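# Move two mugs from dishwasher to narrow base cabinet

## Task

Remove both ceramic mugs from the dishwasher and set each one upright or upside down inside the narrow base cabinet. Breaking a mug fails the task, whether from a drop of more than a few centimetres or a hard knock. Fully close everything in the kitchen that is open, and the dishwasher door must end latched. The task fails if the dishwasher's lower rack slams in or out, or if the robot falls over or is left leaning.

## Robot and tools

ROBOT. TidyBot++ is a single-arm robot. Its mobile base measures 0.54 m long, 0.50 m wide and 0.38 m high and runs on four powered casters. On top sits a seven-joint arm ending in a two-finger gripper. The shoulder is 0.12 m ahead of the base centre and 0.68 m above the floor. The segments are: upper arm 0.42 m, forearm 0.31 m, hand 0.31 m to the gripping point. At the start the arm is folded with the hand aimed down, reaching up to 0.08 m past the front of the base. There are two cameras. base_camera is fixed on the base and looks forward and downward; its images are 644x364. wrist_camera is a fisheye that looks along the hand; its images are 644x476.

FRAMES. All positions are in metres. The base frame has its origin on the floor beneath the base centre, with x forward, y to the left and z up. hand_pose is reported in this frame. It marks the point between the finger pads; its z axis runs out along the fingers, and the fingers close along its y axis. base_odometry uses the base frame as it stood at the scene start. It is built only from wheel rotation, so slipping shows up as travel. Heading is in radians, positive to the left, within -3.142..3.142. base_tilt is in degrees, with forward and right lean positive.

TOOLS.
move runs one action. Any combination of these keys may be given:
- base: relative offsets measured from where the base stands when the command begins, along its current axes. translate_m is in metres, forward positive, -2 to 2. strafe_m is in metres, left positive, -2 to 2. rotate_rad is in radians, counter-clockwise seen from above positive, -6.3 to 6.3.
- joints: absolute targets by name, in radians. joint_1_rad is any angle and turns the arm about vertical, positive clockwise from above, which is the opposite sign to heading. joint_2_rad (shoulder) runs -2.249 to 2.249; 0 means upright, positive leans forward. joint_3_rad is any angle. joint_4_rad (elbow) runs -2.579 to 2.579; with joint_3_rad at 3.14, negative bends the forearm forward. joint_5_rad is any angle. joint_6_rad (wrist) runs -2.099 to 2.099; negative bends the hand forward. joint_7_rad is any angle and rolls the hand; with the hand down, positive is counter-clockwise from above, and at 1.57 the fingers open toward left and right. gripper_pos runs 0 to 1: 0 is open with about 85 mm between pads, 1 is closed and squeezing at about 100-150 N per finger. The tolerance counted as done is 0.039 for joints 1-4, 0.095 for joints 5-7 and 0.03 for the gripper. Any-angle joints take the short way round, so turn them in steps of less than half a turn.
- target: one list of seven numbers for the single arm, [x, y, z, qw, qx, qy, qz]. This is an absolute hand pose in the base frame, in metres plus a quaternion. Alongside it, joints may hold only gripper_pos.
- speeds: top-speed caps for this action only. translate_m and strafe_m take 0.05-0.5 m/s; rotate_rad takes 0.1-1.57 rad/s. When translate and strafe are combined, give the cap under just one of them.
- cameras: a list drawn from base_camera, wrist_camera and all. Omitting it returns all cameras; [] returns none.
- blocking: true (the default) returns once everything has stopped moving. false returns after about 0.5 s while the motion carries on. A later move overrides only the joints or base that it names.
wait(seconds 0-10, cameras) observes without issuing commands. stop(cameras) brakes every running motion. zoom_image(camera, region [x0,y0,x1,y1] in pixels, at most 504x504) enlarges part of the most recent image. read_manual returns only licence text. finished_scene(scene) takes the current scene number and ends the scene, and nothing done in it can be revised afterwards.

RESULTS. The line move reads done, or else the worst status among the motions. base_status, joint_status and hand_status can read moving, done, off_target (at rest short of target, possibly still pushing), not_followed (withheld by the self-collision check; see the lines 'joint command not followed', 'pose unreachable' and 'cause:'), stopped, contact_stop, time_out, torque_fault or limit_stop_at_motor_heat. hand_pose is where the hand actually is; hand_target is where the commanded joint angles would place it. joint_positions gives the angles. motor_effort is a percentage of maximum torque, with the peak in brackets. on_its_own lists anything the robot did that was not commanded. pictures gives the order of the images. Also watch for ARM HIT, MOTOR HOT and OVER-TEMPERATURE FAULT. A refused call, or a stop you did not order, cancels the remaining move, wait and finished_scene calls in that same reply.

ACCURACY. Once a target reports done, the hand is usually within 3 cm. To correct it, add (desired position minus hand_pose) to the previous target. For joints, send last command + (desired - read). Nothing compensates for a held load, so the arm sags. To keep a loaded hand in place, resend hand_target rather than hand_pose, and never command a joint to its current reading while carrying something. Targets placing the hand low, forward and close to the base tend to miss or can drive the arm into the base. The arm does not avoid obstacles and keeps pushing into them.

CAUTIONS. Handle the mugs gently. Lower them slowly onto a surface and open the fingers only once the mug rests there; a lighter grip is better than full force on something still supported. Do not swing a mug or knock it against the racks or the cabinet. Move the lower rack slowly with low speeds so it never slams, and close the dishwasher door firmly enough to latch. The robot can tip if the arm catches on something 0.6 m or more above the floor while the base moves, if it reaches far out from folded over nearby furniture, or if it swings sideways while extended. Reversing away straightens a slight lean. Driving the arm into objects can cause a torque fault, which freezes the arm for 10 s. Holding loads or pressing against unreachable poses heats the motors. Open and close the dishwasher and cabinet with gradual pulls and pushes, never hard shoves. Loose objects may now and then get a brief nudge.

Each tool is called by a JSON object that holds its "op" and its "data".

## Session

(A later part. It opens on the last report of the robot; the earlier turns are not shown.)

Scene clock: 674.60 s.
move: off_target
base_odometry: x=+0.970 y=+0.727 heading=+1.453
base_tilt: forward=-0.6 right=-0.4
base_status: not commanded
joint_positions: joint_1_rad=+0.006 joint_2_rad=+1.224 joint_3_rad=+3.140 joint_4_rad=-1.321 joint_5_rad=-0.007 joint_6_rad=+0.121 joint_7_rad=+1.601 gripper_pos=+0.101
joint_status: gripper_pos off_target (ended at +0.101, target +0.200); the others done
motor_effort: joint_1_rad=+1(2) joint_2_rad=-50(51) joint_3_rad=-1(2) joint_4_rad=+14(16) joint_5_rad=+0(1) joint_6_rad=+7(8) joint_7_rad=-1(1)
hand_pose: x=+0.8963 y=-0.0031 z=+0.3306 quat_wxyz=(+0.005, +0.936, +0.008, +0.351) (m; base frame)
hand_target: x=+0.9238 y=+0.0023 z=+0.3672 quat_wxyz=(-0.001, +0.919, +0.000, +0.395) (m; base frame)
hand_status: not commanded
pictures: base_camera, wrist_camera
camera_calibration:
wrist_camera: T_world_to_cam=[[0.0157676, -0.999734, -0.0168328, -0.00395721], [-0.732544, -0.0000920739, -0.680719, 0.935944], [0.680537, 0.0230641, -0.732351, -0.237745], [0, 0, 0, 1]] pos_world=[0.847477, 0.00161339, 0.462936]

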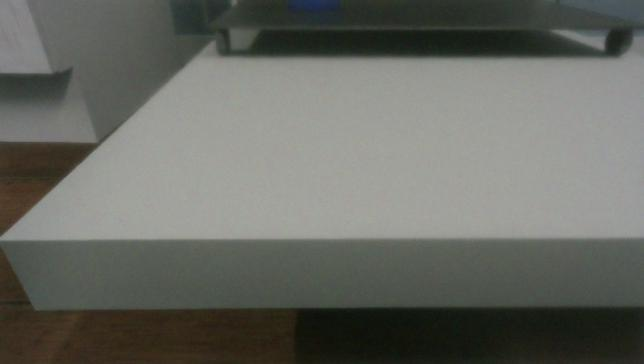

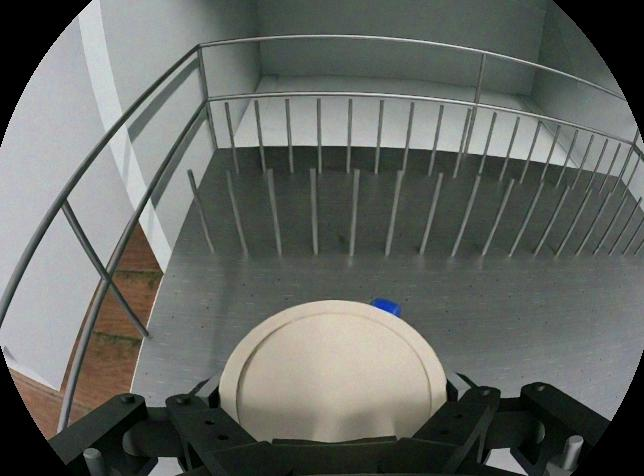

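{"op": "move", "data": {"joints": {"joint_2_rad":1.15,"joint_4_rad":-1.31,"joint_6_rad":0.05,"gripper_pos":0.35}}}

{"op": "move", "data": {"joints": {"joint_2_rad":1.058,"joint_4_rad":-1.34,"joint_6_rad":-0.06,"gripper_pos":0.5}}}

Scene clock: 680.90 s.
move: off_target
base_odometry: x=+0.970 y=+0.727 heading=+1.453
base_tilt: forward=-0.6 right=-0.3
base_status: not commanded
joint_positions: joint_1_rad=+0.006 joint_2_rad=+1.173 joint_3_rad=+3.140 joint_4_rad=-1.321 joint_5_rad=-0.007 joint_6_rad=+0.072 joint_7_rad=+1.601 gripper_pos=+0.101
joint_status: gripper_pos off_target (ended at +0.101, target +0.350); the others done
motor_effort: joint_1_rad=+1(1) joint_2_rad=-52(55) joint_3_rad=-2(3) joint_4_rad=+16(17) joint_5_rad=+0(1) joint_6_rad=+8(9) joint_7_rad=-1(1)
hand_pose: x=+0.9017 y=-0.0030 z=+0.3599 quat_wxyz=(+0.005, +0.936, +0.008, +0.352) (m; base frame)
hand_target: x=+0.9090 y=+0.0023 z=+0.3779 quat_wxyz=(-0.001, +0.934, +0.000, +0.358) (m; base frame)
hand_status: not commanded
pictures: base_camera, wrist_camera
camera_calibration:
wrist_camera: T_world_to_cam=[[0.0159931, -0.999727, -0.0170316, -0.0036405], [-0.731724, -0.0000938299, -0.681601, 0.959513], [0.681413, 0.0233634, -0.731526, -0.221052], [0, 0, 0, 1]] pos_world=[0.852785, 0.00161505, 0.492237]

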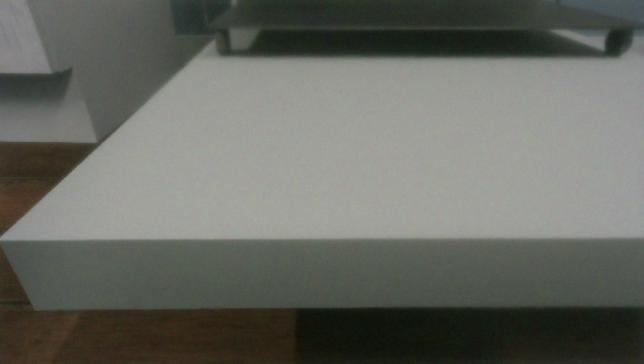

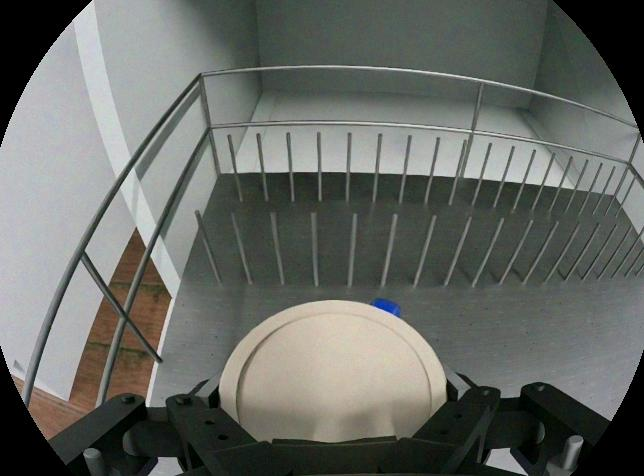

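Scene clock: 681.93 s.
move: off_target
base_odometry: x=+0.970 y=+0.727 heading=+1.453
base_tilt: forward=-0.6 right=-0.4
base_status: not commanded
joint_positions: joint_1_rad=+0.006 joint_2_rad=+1.075 joint_3_rad=+3.140 joint_4_rad=-1.331 joint_5_rad=-0.007 joint_6_rad=-0.003 joint_7_rad=+1.601 gripper_pos=+0.101
joint_status: gripper_pos off_target (ended at +0.101, target +0.500); the others done
motor_effort: joint_1_rad=+1(1) joint_2_rad=-52(55) joint_3_rad=-1(2) joint_4_rad=+17(18) joint_5_rad=+0(1) joint_6_rad=+8(9) joint_7_rad=-1(1)
hand_pose: x=+0.9083 y=-0.0029 z=+0.4175 quat_wxyz=(+0.005, +0.934, +0.008, +0.358) (m; base frame)
hand_target: x=+0.8950 y=+0.0023 z=+0.4155 quat_wxyz=(-0.001, +0.942, +0.000, +0.335) (m; base frame)
hand_status: not commanded
pictures: base_camera, wrist_camera
camera_calibration:
wrist_camera: T_world_to_cam=[[0.0166378, -0.999715, -0.0171068, -0.00315727], [-0.722644, -0.000198728, -0.69122, 0.999305], [0.69102, 0.0238626, -0.722442, -0.195919], [0, 0, 0, 1]] pos_world=[0.857579, 0.00171735, 0.549145]

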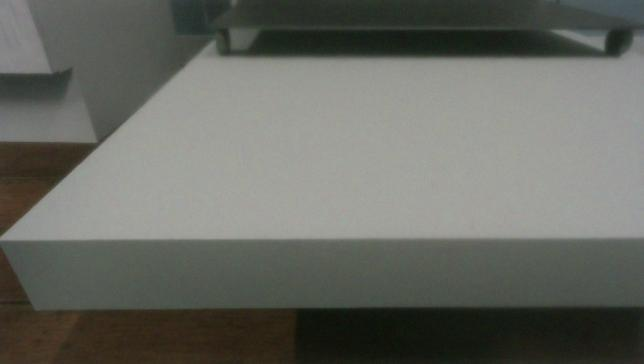

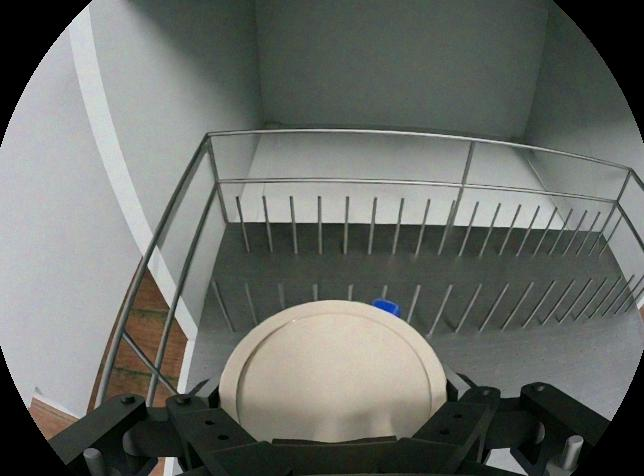

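Secure. Lift and back out.

{"op": "move", "data": {"joints": {"joint_2_rad":0.93,"joint_4_rad":-1.36,"joint_6_rad":-0.19}, "cameras": []}}

{"op": "move", "data": {"joints": {"joint_2_rad":0.80,"joint_4_rad":-1.327,"joint_6_rad":-0.345}, "cameras": []}}

{"op": "move", "data": {"base": {"translate_m":-0.5}, "speeds": {"translate_m":0.2}}}

Scene clock: 689.83 s.
move: done
base_odometry: x=+0.970 y=+0.727 heading=+1.453
base_tilt: forward=-0.6 right=-0.4
base_status: not commanded
joint_positions: joint_1_rad=+0.006 joint_2_rad=+0.946 joint_3_rad=+3.140 joint_4_rad=-1.349 joint_5_rad=-0.007 joint_6_rad=-0.128 joint_7_rad=+1.601 gripper_pos=+0.101
joint_status: all done
motor_effort: joint_1_rad=+1(1) joint_2_rad=-51(55) joint_3_rad=-2(2) joint_4_rad=+18(19) joint_5_rad=+0(1) joint_6_rad=+8(9) joint_7_rad=-1(1)
hand_pose: x=+0.9006 y=-0.0026 z=+0.4855 quat_wxyz=(+0.004, +0.936, +0.008, +0.352) (m; base frame)
hand_target: x=+0.8840 y=+0.0023 z=+0.4806 quat_wxyz=(-0.001, +0.946, +0.000, +0.325) (m; base frame)
hand_status: not commanded
pictures: none
No camera images: "cameras" was empty.

Scene clock: 691.23 s.
move: done
base_odometry: x=+0.970 y=+0.727 heading=+1.453
base_tilt: forward=-0.6 right=-0.4
base_status: not commanded
joint_positions: joint_1_rad=+0.006 joint_2_rad=+0.815 joint_3_rad=+3.140 joint_4_rad=-1.345 joint_5_rad=-0.007 joint_6_rad=-0.282 joint_7_rad=+1.601 gripper_pos=+0.101
joint_status: all done
motor_effort: joint_1_rad=+1(2) joint_2_rad=-49(54) joint_3_rad=-1(2) joint_4_rad=+20(21) joint_5_rad=+0(1) joint_6_rad=+8(9) joint_7_rad=-1(1)
hand_pose: x=+0.8868 y=-0.0022 z=+0.5571 quat_wxyz=(+0.004, +0.940, +0.009, +0.342) (m; base frame)
hand_target: x=+0.8810 y=+0.0023 z=+0.5649 quat_wxyz=(-0.001, +0.944, +0.000, +0.329) (m; base frame)
hand_status: not commanded
pictures: none
No camera images: "cameras" was empty.

Scene clock: 694.53 s.
move: done
base_odometry: x=+0.911 y=+0.231 heading=+1.453
base_tilt: forward=-0.6 right=-0.4
base_status: done
joint_positions: joint_1_rad=+0.006 joint_2_rad=+0.816 joint_3_rad=+3.140 joint_4_rad=-1.345 joint_5_rad=-0.007 joint_6_rad=-0.286 joint_7_rad=+1.601 gripper_pos=+0.102
joint_status: not commanded
motor_effort: joint_1_rad=+1(2) joint_2_rad=-48(50) joint_3_rad=-2(3) joint_4_rad=+19(21) joint_5_rad=+1(1) joint_6_rad=+8(9) joint_7_rad=-1(1)
hand_pose: x=+0.8857 y=-0.0020 z=+0.5558 quat_wxyz=(+0.004, +0.940, +0.009, +0.340) (m; base frame)
hand_target: x=+0.8810 y=+0.0023 z=+0.5649 quat_wxyz=(-0.001, +0.944, +0.000, +0.329) (m; base frame)
hand_status: not commanded
pictures: base_camera, wrist_camera
camera_calibration:
wrist_camera: T_world_to_cam=[[0.0179488, -0.999658, -0.0190421, 0.000372176], [-0.748936, -0.000824761, -0.662641, 1.08589], [0.662399, 0.0261549, -0.748695, -0.0405137], [0, 0, 0, 1]] pos_world=[0.840094, 0.00232728, 0.689232]

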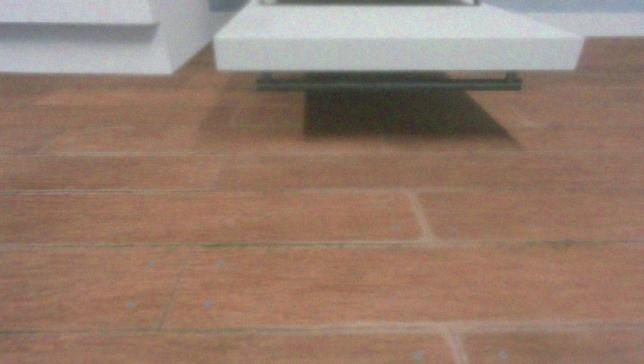

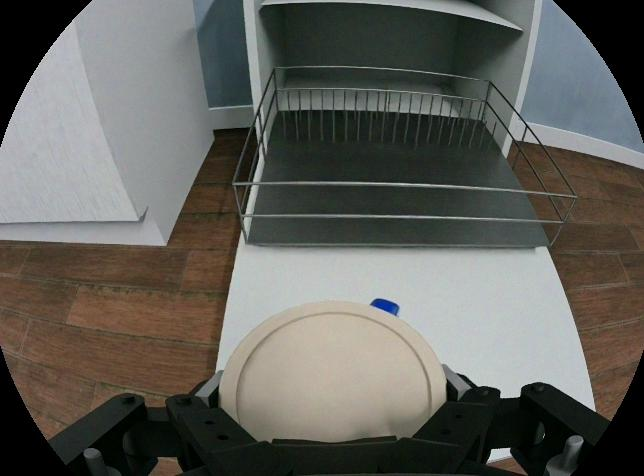

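{"op": "move", "data": {"base": {"translate_m":-0.165,"strafe_m":0.283}, "speeds": {"strafe_m":0.3}, "cameras": []}}

{"op": "move", "data": {"base": {"rotate_rad":-1.574}, "speeds": {"rotate_rad":0.6}, "cameras": []}}

{"op": "move", "data": {"base": {"strafe_m":0.285}, "speeds": {"strafe_m":0.3}}}

Scene clock: 707.47 s.
move: done
base_odometry: x=+0.610 y=+0.100 heading=+1.453
base_tilt: forward=-0.6 right=-0.4
base_status: done
joint_positions: joint_1_rad=-0.001 joint_2_rad=+0.816 joint_3_rad=+3.140 joint_4_rad=-1.345 joint_5_rad=-0.007 joint_6_rad=-0.287 joint_7_rad=+1.601 gripper_pos=+0.102
joint_status: not commanded
motor_effort: joint_1_rad=+1(4) joint_2_rad=-48(50) joint_3_rad=-2(4) joint_4_rad=+19(21) joint_5_rad=+0(1) joint_6_rad=+8(8) joint_7_rad=-1(1)
hand_pose: x=+0.8855 y=+0.0037 z=+0.5556 quat_wxyz=(+0.002, +0.940, +0.012, +0.340) (m; base frame)
hand_target: x=+0.8810 y=+0.0023 z=+0.5649 quat_wxyz=(-0.001, +0.944, +0.000, +0.329) (m; base frame)
hand_status: not commanded
pictures: none
No camera images: "cameras" was empty.

Scene clock: 711.17 s.
move: done
base_odometry: x=+0.610 y=+0.100 heading=-0.120
base_tilt: forward=-0.6 right=-0.4
base_status: done
joint_positions: joint_1_rad=+0.003 joint_2_rad=+0.816 joint_3_rad=+3.142 joint_4_rad=-1.345 joint_5_rad=-0.007 joint_6_rad=-0.287 joint_7_rad=+1.601 gripper_pos=+0.102
joint_status: not commanded
motor_effort: joint_1_rad=+1(8) joint_2_rad=-48(50) joint_3_rad=-1(6) joint_4_rad=+20(20) joint_5_rad=+0(1) joint_6_rad=+8(8) joint_7_rad=-1(2)
hand_pose: x=+0.8855 y=-0.0006 z=+0.5556 quat_wxyz=(+0.004, +0.940, +0.010, +0.340) (m; base frame)
hand_target: x=+0.8810 y=+0.0023 z=+0.5649 quat_wxyz=(-0.001, +0.944, +0.000, +0.329) (m; base frame)
hand_status: not commanded
pictures: none
No camera images: "cameras" was empty.

Scene clock: 713.10 s.
move: done
base_odometry: x=+0.645 y=+0.383 heading=-0.121
base_tilt: forward=-0.6 right=-0.4
base_status: done
joint_positions: joint_1_rad=-0.003 joint_2_rad=+0.816 joint_3_rad=+3.141 joint_4_rad=-1.345 joint_5_rad=-0.007 joint_6_rad=-0.287 joint_7_rad=+1.601 gripper_pos=+0.102
joint_status: not commanded
motor_effort: joint_1_rad=+1(5) joint_2_rad=-49(49) joint_3_rad=-1(4) joint_4_rad=+19(20) joint_5_rad=+0(1) joint_6_rad=+7(8) joint_7_rad=+0(1)
hand_pose: x=+0.8855 y=+0.0047 z=+0.5556 quat_wxyz=(+0.002, +0.940, +0.013, +0.340) (m; base frame)
hand_target: x=+0.8810 y=+0.0023 z=+0.5649 quat_wxyz=(-0.001, +0.944, +0.000, +0.329) (m; base frame)
hand_status: not commanded
pictures: base_camera, wrist_camera
camera_calibration:
wrist_camera: T_world_to_cam=[[0.0266638, -0.999472, -0.0185846, -0.000867707], [-0.74937, -0.00768018, -0.662107, 1.08579], [0.661614, 0.031581, -0.749179, -0.0397241], [0, 0, 0, 1]] pos_world=[0.839962, 0.00872632, 0.689131]

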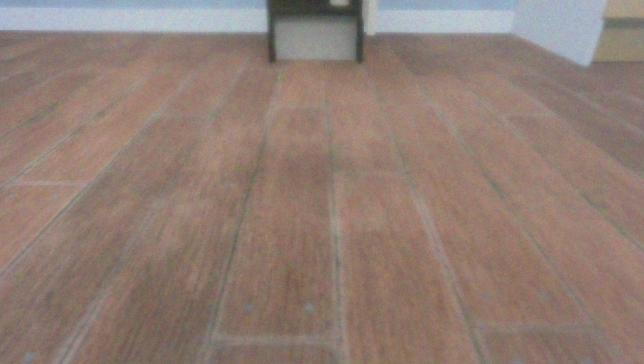

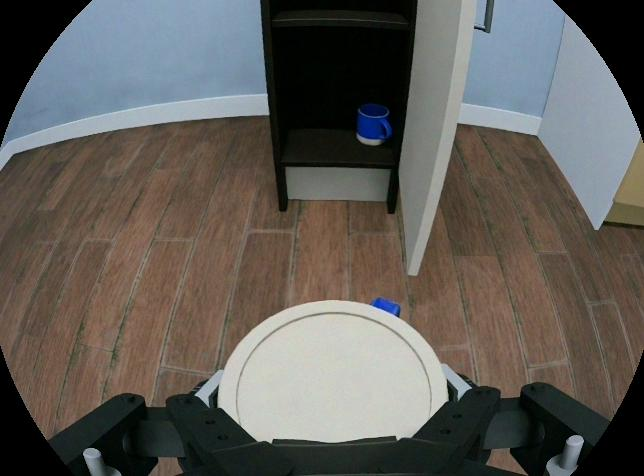

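{"op": "move", "data": {"joints": {"joint_2_rad":1.05,"joint_4_rad":-1.34,"joint_6_rad":0.04}, "cameras": []}}

{"op": "move", "data": {"joints": {"joint_2_rad":1.31,"joint_4_rad":-1.292,"joint_6_rad":0.28}, "cameras": []}}

{"op": "move", "data": {"base": {"translate_m":0.4}, "speeds": {"translate_m":0.2}}}

Scene clock: 725.47 s.
move: done
base_odometry: x=+0.645 y=+0.383 heading=-0.121
base_tilt: forward=-0.6 right=-0.4
base_status: not commanded
joint_positions: joint_1_rad=-0.003 joint_2_rad=+1.071 joint_3_rad=+3.141 joint_4_rad=-1.346 joint_5_rad=-0.007 joint_6_rad=-0.044 joint_7_rad=+1.601 gripper_pos=+0.102
joint_status: all done
motor_effort: joint_1_rad=+1(2) joint_2_rad=-51(57) joint_3_rad=-2(3) joint_4_rad=+16(19) joint_5_rad=+0(1) joint_6_rad=+7(9) joint_7_rad=+0(1)
hand_pose: x=+0.8927 y=+0.0042 z=+0.4063 quat_wxyz=(+0.003, +0.943, +0.012, +0.334) (m; base frame)
hand_target: x=+0.9201 y=+0.0023 z=+0.4428 quat_wxyz=(-0.001, +0.923, +0.000, +0.386) (m; base frame)
hand_status: not commanded
pictures: none
No camera images: "cameras" was empty.

Scene clock: 727.20 s.
move: done
base_odometry: x=+0.645 y=+0.383 heading=-0.121
base_tilt: forward=-0.6 right=-0.4
base_status: not commanded
joint_positions: joint_1_rad=-0.003 joint_2_rad=+1.329 joint_3_rad=+3.141 joint_4_rad=-1.316 joint_5_rad=-0.007 joint_6_rad=+0.197 joint_7_rad=+1.601 gripper_pos=+0.102
joint_status: all done
motor_effort: joint_1_rad=+1(2) joint_2_rad=-51(56) joint_3_rad=-2(3) joint_4_rad=+13(17) joint_5_rad=+0(1) joint_6_rad=+8(9) joint_7_rad=-1(1)
hand_pose: x=+0.8759 y=+0.0036 z=+0.2664 quat_wxyz=(+0.004, +0.941, +0.012, +0.339) (m; base frame)
hand_target: x=+0.9145 y=+0.0022 z=+0.3082 quat_wxyz=(-0.001, +0.917, +0.000, +0.398) (m; base frame)
hand_status: not commanded
pictures: none
No camera images: "cameras" was empty.

Scene clock: 729.97 s.
move: done
base_odometry: x=+1.042 y=+0.335 heading=-0.121
base_tilt: forward=-0.6 right=-0.4
base_status: done
joint_positions: joint_1_rad=-0.003 joint_2_rad=+1.329 joint_3_rad=+3.141 joint_4_rad=-1.313 joint_5_rad=-0.007 joint_6_rad=+0.200 joint_7_rad=+1.601 gripper_pos=+0.102
joint_status: not commanded
motor_effort: joint_1_rad=+1(2) joint_2_rad=-52(53) joint_3_rad=-2(4) joint_4_rad=+13(15) joint_5_rad=+0(1) joint_6_rad=+7(9) joint_7_rad=-1(1)
hand_pose: x=+0.8784 y=+0.0036 z=+0.2682 quat_wxyz=(+0.004, +0.939, +0.012, +0.343) (m; base frame)
hand_target: x=+0.9145 y=+0.0022 z=+0.3082 quat_wxyz=(-0.001, +0.917, +0.000, +0.398) (m; base frame)
hand_status: not commanded
pictures: base_camera, wrist_camera
camera_calibration:
wrist_camera: T_world_to_cam=[[0.02426, -0.999574, -0.0162535, -0.00565429], [-0.745255, -0.00724609, -0.66674, 0.887909], [0.666338, 0.0282881, -0.745113, -0.255514], [0, 0, 0, 1]] pos_world=[0.832114, 0.00801, 0.401526]

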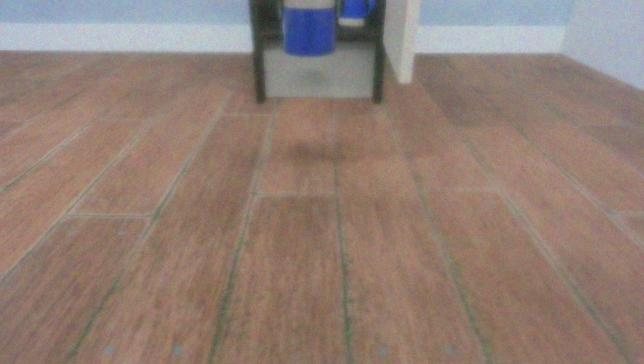

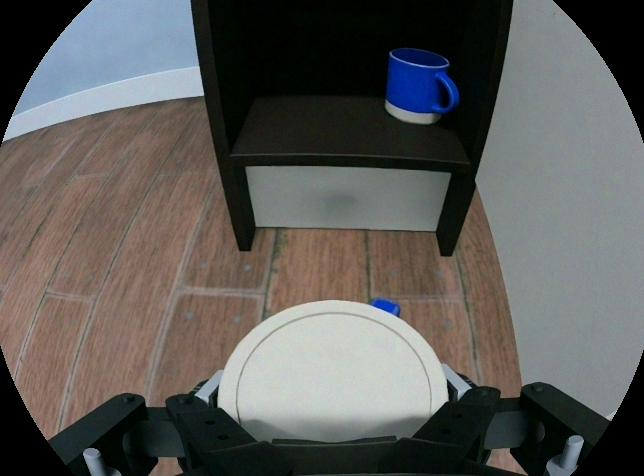

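{"op": "move", "data": {"base": {"translate_m":0.28,"strafe_m":0.01}, "speeds": {"translate_m":0.15}}}

Scene clock: 743.53 s.
move: done
base_odometry: x=+1.321 y=+0.311 heading=-0.121
base_tilt: forward=-0.6 right=-0.4
base_status: done
joint_positions: joint_1_rad=-0.003 joint_2_rad=+1.329 joint_3_rad=+3.141 joint_4_rad=-1.312 joint_5_rad=-0.007 joint_6_rad=+0.201 joint_7_rad=+1.601 gripper_pos=+0.102
joint_status: not commanded
motor_effort: joint_1_rad=+1(3) joint_2_rad=-51(52) joint_3_rad=-2(3) joint_4_rad=+13(15) joint_5_rad=+1(1) joint_6_rad=+7(9) joint_7_rad=-1(1)
hand_pose: x=+0.8794 y=+0.0036 z=+0.2689 quat_wxyz=(+0.004, +0.939, +0.012, +0.344) (m; base frame)
hand_target: x=+0.9145 y=+0.0022 z=+0.3082 quat_wxyz=(-0.001, +0.917, +0.000, +0.398) (m; base frame)
hand_status: not commanded
pictures: base_camera, wrist_camera
camera_calibration:
wrist_camera: T_world_to_cam=[[0.0242986, -0.999574, -0.0161945, -0.00571705], [-0.743647, -0.00724616, -0.668533, 0.888084], [0.668131, 0.0282874, -0.743506, -0.257691], [0, 0, 0, 1]] pos_world=[0.832732, 0.00801, 0.402026]

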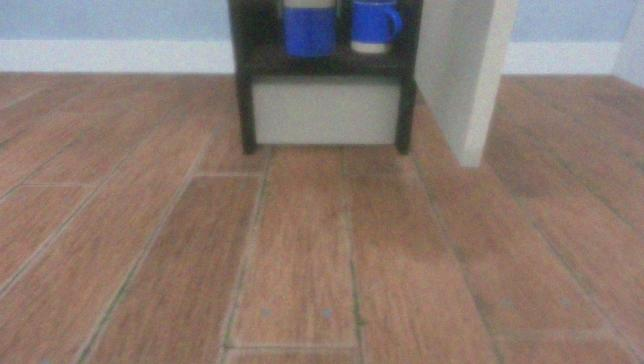

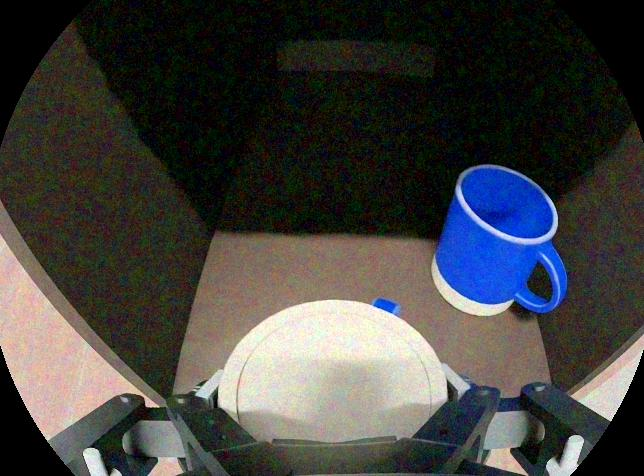

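{"op": "move", "data": {"base": {"translate_m":0.11}, "speeds": {"translate_m":0.08}}}

Scene clock: 752.37 s.
move: done
base_odometry: x=+1.431 y=+0.298 heading=-0.121
base_tilt: forward=-0.6 right=-0.4
base_status: done
joint_positions: joint_1_rad=-0.003 joint_2_rad=+1.329 joint_3_rad=+3.141 joint_4_rad=-1.311 joint_5_rad=-0.007 joint_6_rad=+0.202 joint_7_rad=+1.601 gripper_pos=+0.102
joint_status: not commanded
motor_effort: joint_1_rad=+1(2) joint_2_rad=-51(52) joint_3_rad=-2(3) joint_4_rad=+13(15) joint_5_rad=+0(1) joint_6_rad=+7(8) joint_7_rad=-1(1)
hand_pose: x=+0.8799 y=+0.0036 z=+0.2693 quat_wxyz=(+0.004, +0.939, +0.012, +0.344) (m; base frame)
hand_target: x=+0.9145 y=+0.0022 z=+0.3082 quat_wxyz=(-0.001, +0.917, +0.000, +0.398) (m; base frame)
hand_status: not commanded
pictures: base_camera, wrist_camera
camera_calibration:
wrist_camera: T_world_to_cam=[[0.0242464, -0.999574, -0.0162306, -0.00566122], [-0.742843, -0.00714914, -0.669427, 0.888204], [0.669026, 0.028288, -0.7427, -0.258744], [0, 0, 0, 1]] pos_world=[0.83304, 0.00801044, 0.402327]

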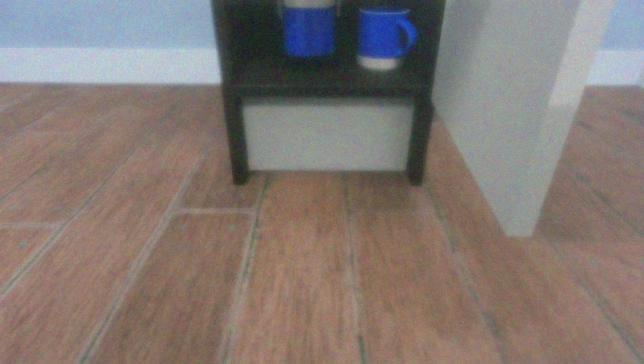

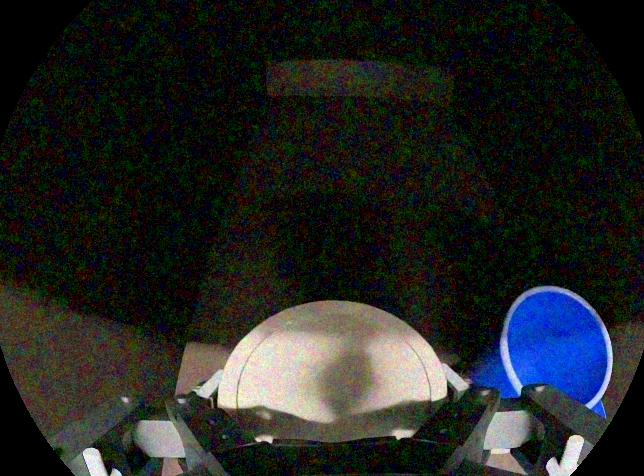

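{"op": "move", "data": {"joints": {"joint_2_rad":1.33,"joint_6_rad":0.297}, "cameras": []}}

{"op": "move", "data": {"joints": {"joint_2_rad":1.342,"joint_6_rad":0.308}, "cameras": []}}

{"op": "move", "data": {"joints": {"joint_2_rad":1.350,"joint_6_rad":0.315}, "cameras": []}}

{"op": "move", "data": {"joints": {"joint_2_rad":1.358,"joint_6_rad":0.32}, "cameras": []}}

{"op": "move", "data": {"joints": {"joint_2_rad":1.366,"joint_6_rad":0.325}}}

Scene clock: 759.83 s.
move: done
base_odometry: x=+1.431 y=+0.298 heading=-0.121
base_tilt: forward=-0.6 right=-0.4
base_status: not commanded
joint_positions: joint_1_rad=-0.003 joint_2_rad=+1.340 joint_3_rad=+3.141 joint_4_rad=-1.311 joint_5_rad=-0.007 joint_6_rad=+0.217 joint_7_rad=+1.601 gripper_pos=+0.102
joint_status: all done
motor_effort: joint_1_rad=+1(1) joint_2_rad=-52(53) joint_3_rad=-2(2) joint_4_rad=+13(14) joint_5_rad=+1(1) joint_6_rad=+8(9) joint_7_rad=-1(1)
hand_pose: x=+0.8792 y=+0.0036 z=+0.2644 quat_wxyz=(+0.004, +0.938, +0.012, +0.347) (m; base frame)
hand_target: x=+0.9106 y=+0.0022 z=+0.2961 quat_wxyz=(-0.001, +0.918, +0.000, +0.397) (m; base frame)
hand_status: not commanded
pictures: none
No camera images: "cameras" was empty.

Scene clock: 760.43 s.
move: done
base_odometry: x=+1.431 y=+0.298 heading=-0.121
base_tilt: forward=-0.6 right=-0.4
base_status: not commanded
joint_positions: joint_1_rad=-0.003 joint_2_rad=+1.349 joint_3_rad=+3.141 joint_4_rad=-1.311 joint_5_rad=-0.007 joint_6_rad=+0.227 joint_7_rad=+1.601 gripper_pos=+0.102
joint_status: all done
motor_effort: joint_1_rad=+1(1) joint_2_rad=-51(52) joint_3_rad=-2(3) joint_4_rad=+13(14) joint_5_rad=+1(1) joint_6_rad=+8(9) joint_7_rad=-1(1)
hand_pose: x=+0.8775 y=+0.0035 z=+0.2591 quat_wxyz=(+0.004, +0.938, +0.012, +0.347) (m; base frame)
hand_target: x=+0.9082 y=+0.0022 z=+0.2891 quat_wxyz=(-0.001, +0.918, -0.001, +0.397) (m; base frame)
hand_status: not commanded
pictures: none
No camera images: "cameras" was empty.

Scene clock: 760.97 s.
move: done
base_odometry: x=+1.431 y=+0.298 heading=-0.121
base_tilt: forward=-0.6 right=-0.4
base_status: not commanded
joint_positions: joint_1_rad=-0.003 joint_2_rad=+1.356 joint_3_rad=+3.141 joint_4_rad=-1.311 joint_5_rad=-0.007 joint_6_rad=+0.233 joint_7_rad=+1.601 gripper_pos=+0.102
joint_status: all done
motor_effort: joint_1_rad=+1(1) joint_2_rad=-50(52) joint_3_rad=-2(2) joint_4_rad=+13(14) joint_5_rad=+1(1) joint_6_rad=+8(9) joint_7_rad=-1(1)
hand_pose: x=+0.8762 y=+0.0035 z=+0.2554 quat_wxyz=(+0.004, +0.938, +0.012, +0.347) (m; base frame)
hand_target: x=+0.9066 y=+0.0022 z=+0.2844 quat_wxyz=(-0.001, +0.918, -0.001, +0.396) (m; base frame)
hand_status: not commanded
pictures: none
No camera images: "cameras" was empty.

Scene clock: 761.53 s.
move: done
base_odometry: x=+1.431 y=+0.298 heading=-0.121
base_tilt: forward=-0.6 right=-0.4
base_status: not commanded
joint_positions: joint_1_rad=-0.003 joint_2_rad=+1.364 joint_3_rad=+3.141 joint_4_rad=-1.311 joint_5_rad=-0.007 joint_6_rad=+0.238 joint_7_rad=+1.601 gripper_pos=+0.102
joint_status: all done
motor_effort: joint_1_rad=+1(1) joint_2_rad=-51(52) joint_3_rad=-1(2) joint_4_rad=+13(13) joint_5_rad=+1(1) joint_6_rad=+7(8) joint_7_rad=-1(1)
hand_pose: x=+0.8741 y=+0.0035 z=+0.2506 quat_wxyz=(+0.004, +0.938, +0.012, +0.345) (m; base frame)
hand_target: x=+0.9045 y=+0.0022 z=+0.2793 quat_wxyz=(-0.001, +0.919, -0.001, +0.395) (m; base frame)
hand_status: not commanded
pictures: none
No camera images: "cameras" was empty.

Scene clock: 762.10 s.
move: done
base_odometry: x=+1.431 y=+0.298 heading=-0.121
base_tilt: forward=-0.6 right=-0.4
base_status: not commanded
joint_positions: joint_1_rad=-0.003 joint_2_rad=+1.372 joint_3_rad=+3.141 joint_4_rad=-1.311 joint_5_rad=-0.007 joint_6_rad=+0.243 joint_7_rad=+1.601 gripper_pos=+0.102
joint_status: all done
motor_effort: joint_1_rad=+1(1) joint_2_rad=-51(52) joint_3_rad=-2(2) joint_4_rad=+12(13) joint_5_rad=+1(1) joint_6_rad=+7(8) joint_7_rad=-1(1)
hand_pose: x=+0.8718 y=+0.0035 z=+0.2456 quat_wxyz=(+0.004, +0.939, +0.012, +0.344) (m; base frame)
hand_target: x=+0.9023 y=+0.0022 z=+0.2741 quat_wxyz=(-0.001, +0.919, -0.001, +0.393) (m; base frame)
hand_status: not commanded
pictures: base_camera, wrist_camera
camera_calibration:
wrist_camera: T_world_to_cam=[[0.0241005, -0.999582, -0.015967, -0.00583166], [-0.743459, -0.00724301, -0.668742, 0.866707], [0.668347, 0.0279878, -0.743323, -0.270117], [0, 0, 0, 1]] pos_world=[0.825034, 0.00800835, 0.378726]

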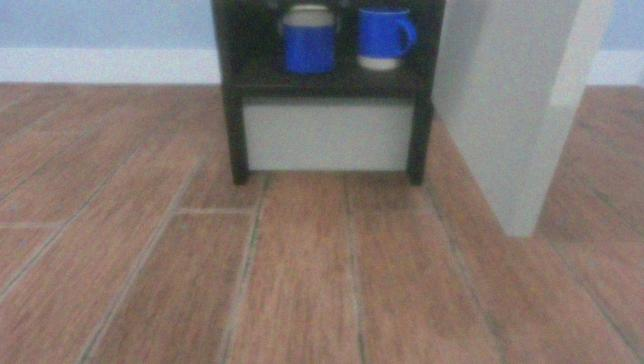

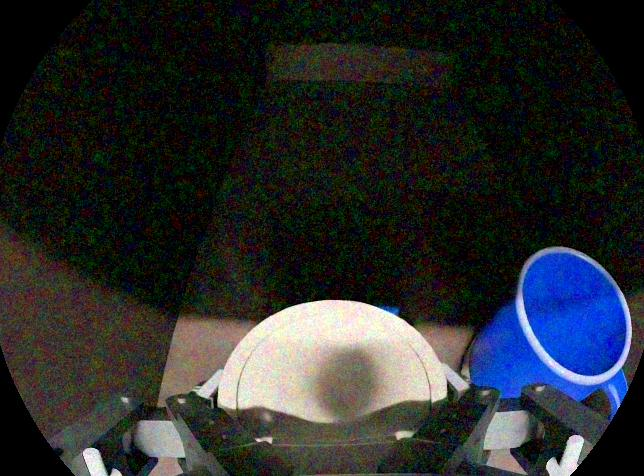

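{"op": "move", "data": {"joints": {"joint_2_rad":1.374,"joint_6_rad":0.333}, "cameras": []}}

{"op": "move", "data": {"joints": {"joint_2_rad":1.382,"joint_6_rad":0.34}, "cameras": []}}

{"op": "move", "data": {"joints": {"joint_2_rad":1.390,"joint_6_rad":0.345}}}

Scene clock: 768.20 s.
move: done
base_odometry: x=+1.431 y=+0.298 heading=-0.121
base_tilt: forward=-0.6 right=-0.4
base_status: not commanded
joint_positions: joint_1_rad=-0.003 joint_2_rad=+1.379 joint_3_rad=+3.141 joint_4_rad=-1.311 joint_5_rad=-0.007 joint_6_rad=+0.252 joint_7_rad=+1.601 gripper_pos=+0.102
joint_status: all done
motor_effort: joint_1_rad=+1(1) joint_2_rad=-51(52) joint_3_rad=-2(3) joint_4_rad=+12(13) joint_5_rad=+1(1) joint_6_rad=+7(9) joint_7_rad=-1(1)
hand_pose: x=+0.8704 y=+0.0035 z=+0.2415 quat_wxyz=(+0.004, +0.939, +0.012, +0.344) (m; base frame)
hand_target: x=+0.9007 y=+0.0022 z=+0.2697 quat_wxyz=(-0.001, +0.919, -0.001, +0.393) (m; base frame)
hand_status: not commanded
pictures: none
No camera images: "cameras" was empty.

Scene clock: 768.70 s.
move: done
base_odometry: x=+1.431 y=+0.298 heading=-0.121
base_tilt: forward=-0.6 right=-0.4
base_status: not commanded
joint_positions: joint_1_rad=-0.003 joint_2_rad=+1.382 joint_3_rad=+3.141 joint_4_rad=-1.311 joint_5_rad=-0.007 joint_6_rad=+0.260 joint_7_rad=+1.601 gripper_pos=+0.102
joint_status: all done
motor_effort: joint_1_rad=+1(1) joint_2_rad=-50(51) joint_3_rad=-3(3) joint_4_rad=+12(13) joint_5_rad=+1(1) joint_6_rad=+7(8) joint_7_rad=-1(1)
hand_pose: x=+0.8712 y=+0.0034 z=+0.2412 quat_wxyz=(+0.004, +0.938, +0.012, +0.347) (m; base frame)
hand_target: x=+0.8989 y=+0.0022 z=+0.2650 quat_wxyz=(-0.001, +0.920, -0.001, +0.393) (m; base frame)
hand_status: not commanded
pictures: none
No camera images: "cameras" was empty.

Scene clock: 769.20 s.
move: done
base_odometry: x=+1.431 y=+0.298 heading=-0.121
base_tilt: forward=-0.6 right=-0.4
base_status: not commanded
joint_positions: joint_1_rad=-0.003 joint_2_rad=+1.384 joint_3_rad=+3.141 joint_4_rad=-1.311 joint_5_rad=-0.007 joint_6_rad=+0.267 joint_7_rad=+1.601 gripper_pos=+0.102
joint_status: all done
motor_effort: joint_1_rad=+1(1) joint_2_rad=-49(50) joint_3_rad=-2(3) joint_4_rad=+11(12) joint_5_rad=+0(1) joint_6_rad=+7(7) joint_7_rad=-1(1)
hand_pose: x=+0.8719 y=+0.0034 z=+0.2410 quat_wxyz=(+0.004, +0.937, +0.012, +0.349) (m; base frame)
hand_target: x=+0.8966 y=+0.0022 z=+0.2599 quat_wxyz=(-0.001, +0.920, -0.001, +0.392) (m; base frame)
hand_status: not commanded
pictures: base_camera, wrist_camera
camera_calibration:
wrist_camera: T_world_to_cam=[[0.0242875, -0.999584, -0.0155446, -0.00629566], [-0.735692, -0.00734324, -0.677276, 0.859043], [0.67688, 0.0278854, -0.735565, -0.283023], [0, 0, 0, 1]] pos_world=[0.823717, 0.00790732, 0.37353]

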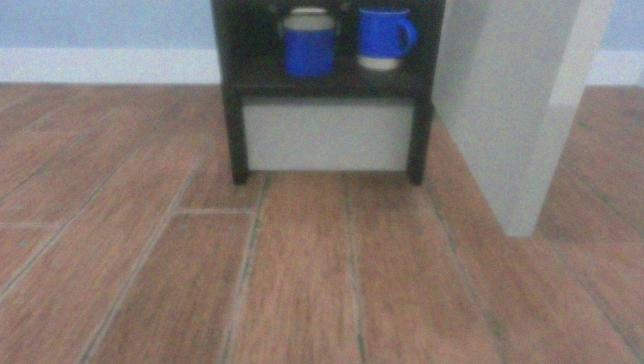

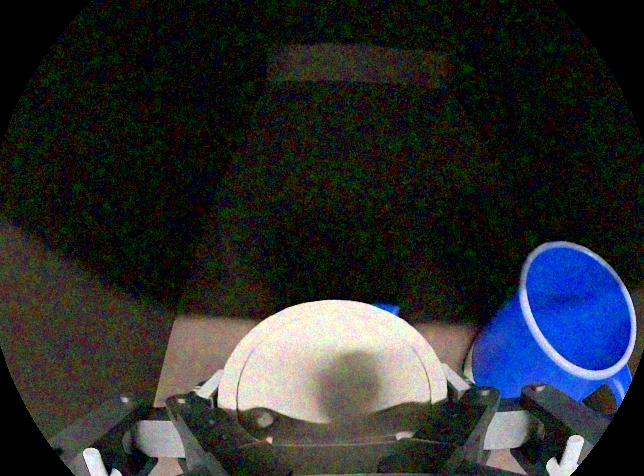

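{"op": "move", "data": {"joints": {"gripper_pos":0.1}, "cameras": []}}

{"op": "move", "data": {"joints": {"gripper_pos":0.0}}}

Scene clock: 777.33 s.
move: done
base_odometry: x=+1.431 y=+0.298 heading=-0.121
base_tilt: forward=-0.6 right=-0.4
base_status: not commanded
joint_positions: joint_1_rad=-0.003 joint_2_rad=+1.384 joint_3_rad=+3.141 joint_4_rad=-1.311 joint_5_rad=-0.007 joint_6_rad=+0.267 joint_7_rad=+1.601 gripper_pos=+0.097
joint_status: all done
motor_effort: joint_1_rad=+1(1) joint_2_rad=-48(49) joint_3_rad=-1(2) joint_4_rad=+12(13) joint_5_rad=+1(1) joint_6_rad=+6(7) joint_7_rad=-1(1)
hand_pose: x=+0.8719 y=+0.0034 z=+0.2409 quat_wxyz=(+0.004, +0.937, +0.012, +0.349) (m; base frame)
hand_target: x=+0.8966 y=+0.0022 z=+0.2599 quat_wxyz=(-0.001, +0.920, -0.001, +0.392) (m; base frame)
hand_status: not commanded
pictures: none
No camera images: "cameras" was empty.

Scene clock: 777.97 s.
move: done
base_odometry: x=+1.431 y=+0.298 heading=-0.121
base_tilt: forward=-0.6 right=-0.4
base_status: not commanded
joint_positions: joint_1_rad=-0.003 joint_2_rad=+1.386 joint_3_rad=+3.141 joint_4_rad=-1.310 joint_5_rad=-0.007 joint_6_rad=+0.273 joint_7_rad=+1.601 gripper_pos=+0.000
joint_status: all done
motor_effort: joint_1_rad=+1(1) joint_2_rad=-47(49) joint_3_rad=-2(3) joint_4_rad=+11(12) joint_5_rad=+1(1) joint_6_rad=+6(7) joint_7_rad=-1(1)
hand_pose: x=+0.8732 y=+0.0034 z=+0.2414 quat_wxyz=(+0.004, +0.936, +0.012, +0.352) (m; base frame)
hand_target: x=+0.8966 y=+0.0022 z=+0.2599 quat_wxyz=(-0.001, +0.920, -0.001, +0.392) (m; base frame)
hand_status: not commanded
pictures: base_camera, wrist_camera
camera_calibration:
wrist_camera: T_world_to_cam=[[0.0243056, -0.999587, -0.0153356, -0.00640068], [-0.731848, -0.00734092, -0.681428, 0.857893], [0.681034, 0.0277858, -0.731724, -0.288172], [0, 0, 0, 1]] pos_world=[0.824258, 0.00790678, 0.373632]

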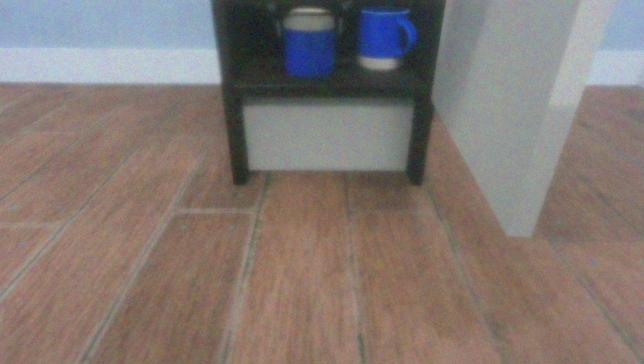

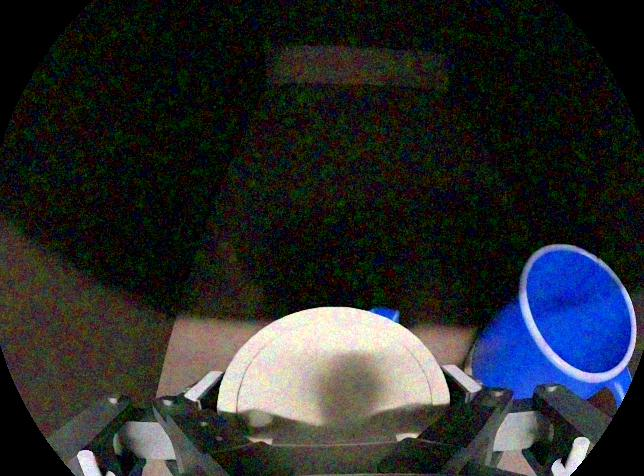

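{"op": "move", "data": {"joints": {"joint_2_rad":1.333,"joint_4_rad":-1.40,"joint_6_rad":0.385}}}

{"op": "move", "data": {"joints": {"joint_2_rad":1.281,"joint_4_rad":-1.486,"joint_6_rad":0.414}}}

Scene clock: 787.20 s.
move: done
base_odometry: x=+1.431 y=+0.298 heading=-0.121
base_tilt: forward=-0.6 right=-0.4
base_status: not commanded
joint_positions: joint_1_rad=-0.003 joint_2_rad=+1.340 joint_3_rad=+3.141 joint_4_rad=-1.378 joint_5_rad=-0.007 joint_6_rad=+0.310 joint_7_rad=+1.601 gripper_pos=+0.000
joint_status: all done
motor_effort: joint_1_rad=+1(1) joint_2_rad=-47(48) joint_3_rad=-2(2) joint_4_rad=+10(11) joint_5_rad=+1(1) joint_6_rad=+7(7) joint_7_rad=-1(1)
hand_pose: x=+0.8661 y=+0.0033 z=+0.2601 quat_wxyz=(+0.004, +0.934, +0.012, +0.358) (m; base frame)
hand_target: x=+0.8747 y=+0.0023 z=+0.2741 quat_wxyz=(-0.001, +0.922, +0.000, +0.386) (m; base frame)
hand_status: not commanded
pictures: base_camera, wrist_camera
camera_calibration:
wrist_camera: T_world_to_cam=[[0.0243755, -0.999592, -0.0148566, -0.00614995], [-0.722381, -0.0073387, -0.691457, 0.859854], [0.691066, 0.0275868, -0.722265, -0.280675], [0, 0, 0, 1]] pos_world=[0.815257, 0.00790568, 0.391739]

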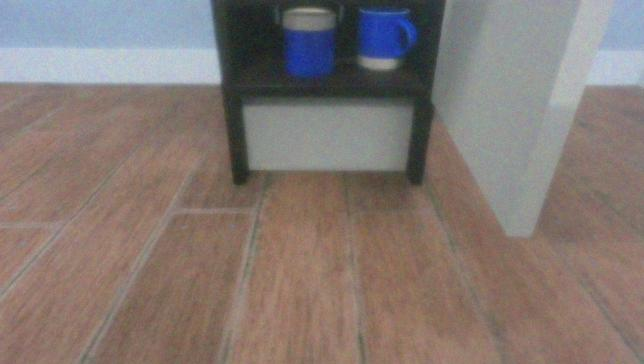

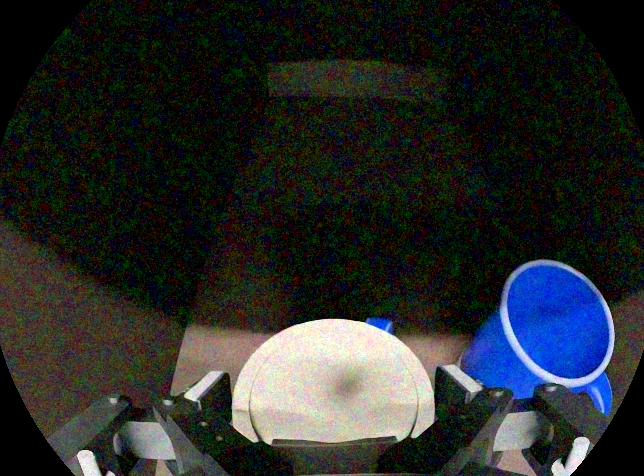

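Scene clock: 788.10 s.
move: done
base_odometry: x=+1.431 y=+0.298 heading=-0.121
base_tilt: forward=-0.6 right=-0.4
base_status: not commanded
joint_positions: joint_1_rad=-0.003 joint_2_rad=+1.289 joint_3_rad=+3.141 joint_4_rad=-1.463 joint_5_rad=-0.007 joint_6_rad=+0.339 joint_7_rad=+1.601 gripper_pos=+0.000
joint_status: all done
motor_effort: joint_1_rad=+1(2) joint_2_rad=-45(47) joint_3_rad=-1(3) joint_4_rad=+10(11) joint_5_rad=+1(1) joint_6_rad=+6(7) joint_7_rad=+0(1)
hand_pose: x=+0.8497 y=+0.0032 z=+0.2757 quat_wxyz=(+0.004, +0.934, +0.012, +0.356) (m; base frame)
hand_target: x=+0.8580 y=+0.0023 z=+0.2901 quat_wxyz=(-0.001, +0.923, +0.000, +0.384) (m; base frame)
hand_status: not commanded
pictures: base_camera, wrist_camera
camera_calibration:
wrist_camera: T_world_to_cam=[[0.0243072, -0.999595, -0.0148307, -0.00558866], [-0.725648, -0.00743762, -0.688026, 0.860625], [0.687636, 0.0274859, -0.725535, -0.254315], [0, 0, 0, 1]] pos_world=[0.799523, 0.00780467, 0.407536]

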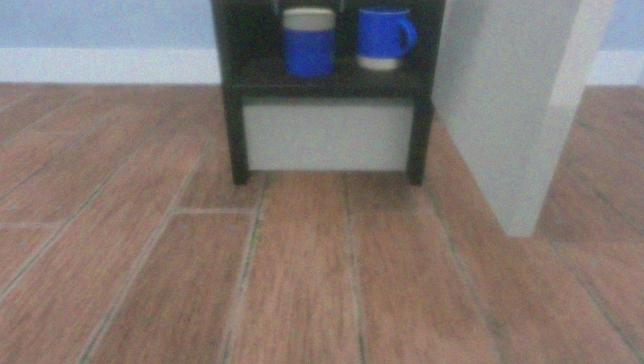

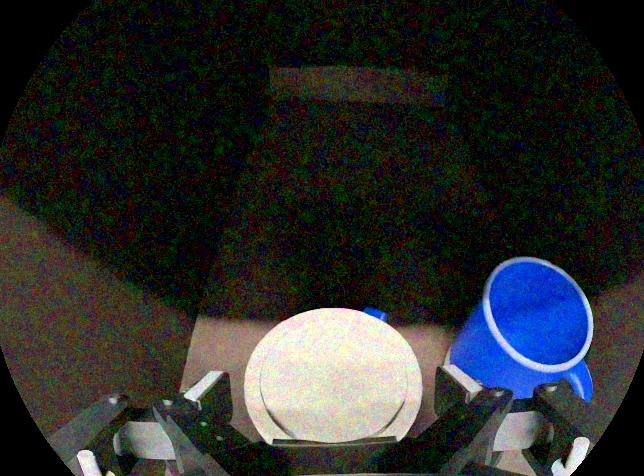

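Clean release. Continue out.

{"op": "move", "data": {"joints": {"joint_2_rad":1.181,"joint_4_rad":-1.639,"joint_6_rad":0.467}, "cameras": []}}

{"op": "move", "data": {"base": {"translate_m":-0.12}, "speeds": {"translate_m":0.1}}}

{"op": "move", "data": {"base": {"translate_m":-0.5}}}

Scene clock: 794.30 s.
move: done
base_odometry: x=+1.431 y=+0.298 heading=-0.121
base_tilt: forward=-0.6 right=-0.4
base_status: not commanded
joint_positions: joint_1_rad=-0.003 joint_2_rad=+1.186 joint_3_rad=+3.141 joint_4_rad=-1.614 joint_5_rad=-0.007 joint_6_rad=+0.392 joint_7_rad=+1.601 gripper_pos=+0.000
joint_status: all done
motor_effort: joint_1_rad=+1(2) joint_2_rad=-44(47) joint_3_rad=-2(3) joint_4_rad=+10(11) joint_5_rad=+1(1) joint_6_rad=+6(7) joint_7_rad=-1(1)
hand_pose: x=+0.8229 y=+0.0031 z=+0.3125 quat_wxyz=(+0.005, +0.933, +0.012, +0.359) (m; base frame)
hand_target: x=+0.8284 y=+0.0023 z=+0.3241 quat_wxyz=(-0.001, +0.923, +0.000, +0.384) (m; base frame)
hand_status: not commanded
pictures: none
No camera images: "cameras" was empty.

Scene clock: 796.07 s.
move: done
base_odometry: x=+1.311 y=+0.312 heading=-0.121
base_tilt: forward=-0.6 right=-0.4
base_status: done
joint_positions: joint_1_rad=-0.003 joint_2_rad=+1.186 joint_3_rad=+3.141 joint_4_rad=-1.620 joint_5_rad=-0.007 joint_6_rad=+0.395 joint_7_rad=+1.601 gripper_pos=+0.000
joint_status: not commanded
motor_effort: joint_1_rad=+2(3) joint_2_rad=-43(44) joint_3_rad=-2(3) joint_4_rad=+9(10) joint_5_rad=+1(1) joint_6_rad=+6(7) joint_7_rad=-1(1)
hand_pose: x=+0.8206 y=+0.0030 z=+0.3115 quat_wxyz=(+0.005, +0.934, +0.012, +0.358) (m; base frame)
hand_target: x=+0.8284 y=+0.0023 z=+0.3241 quat_wxyz=(-0.001, +0.923, +0.000, +0.384) (m; base frame)
hand_status: not commanded
pictures: base_camera, wrist_camera
camera_calibration:
wrist_camera: T_world_to_cam=[[0.0242182, -0.999604, -0.014327, -0.00459803], [-0.723453, -0.00763341, -0.690332, 0.863058], [0.689949, 0.0270835, -0.723351, -0.210817], [0, 0, 0, 1]] pos_world=[0.769946, 0.00770154, 0.443236]

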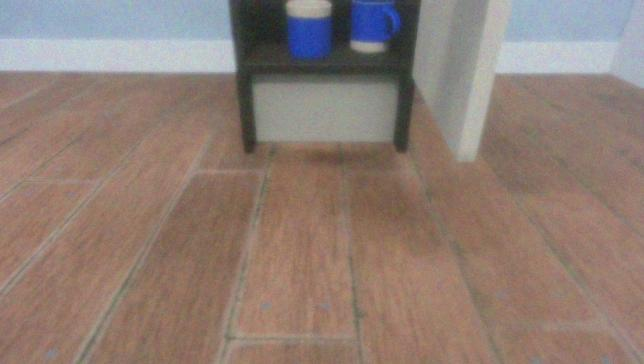

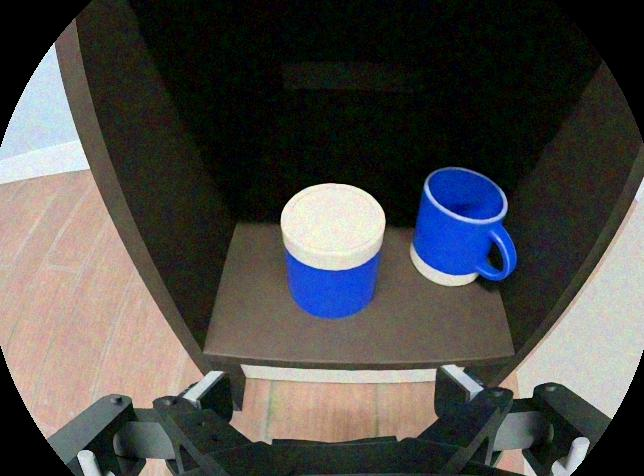

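Scene clock: 798.43 s.
move: done
base_odometry: x=+0.815 y=+0.372 heading=-0.120
base_tilt: forward=-0.6 right=-0.4
base_status: done
joint_positions: joint_1_rad=-0.003 joint_2_rad=+1.185 joint_3_rad=+3.141 joint_4_rad=-1.625 joint_5_rad=-0.007 joint_6_rad=+0.398 joint_7_rad=+1.601 gripper_pos=+0.000
joint_status: not commanded
motor_effort: joint_1_rad=+1(2) joint_2_rad=-43(45) joint_3_rad=-1(3) joint_4_rad=+9(11) joint_5_rad=+1(1) joint_6_rad=+6(7) joint_7_rad=-1(2)
hand_pose: x=+0.8187 y=+0.0030 z=+0.3110 quat_wxyz=(+0.005, +0.934, +0.012, +0.357) (m; base frame)
hand_target: x=+0.8284 y=+0.0023 z=+0.3241 quat_wxyz=(-0.001, +0.923, +0.000, +0.384) (m; base frame)
hand_status: not commanded
pictures: base_camera, wrist_camera
camera_calibration:
wrist_camera: T_world_to_cam=[[0.0242633, -0.999603, -0.0143014, -0.00471247], [-0.724719, -0.00773341, -0.689001, 0.861929], [0.688618, 0.0270819, -0.724619, -0.208479], [0, 0, 0, 1]] pos_world=[0.768333, 0.00760108, 0.442735]

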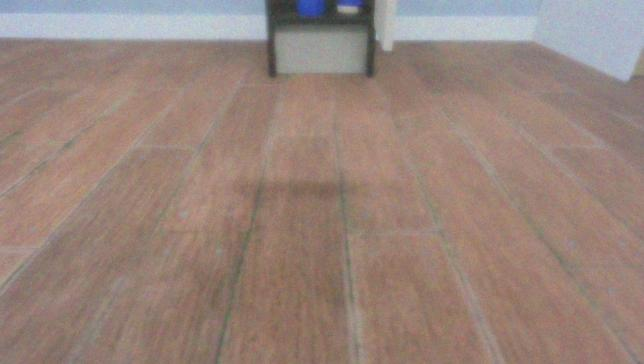

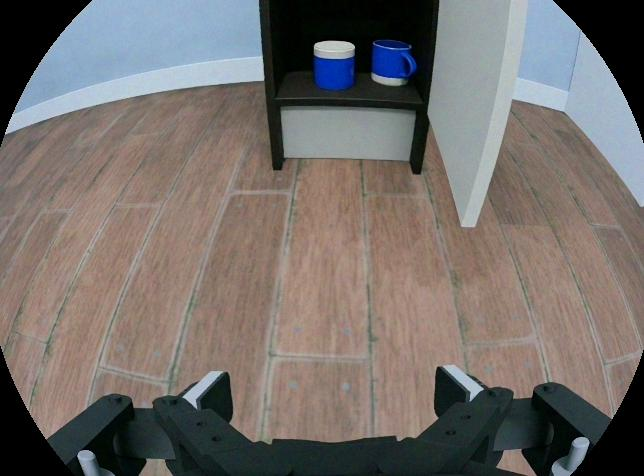

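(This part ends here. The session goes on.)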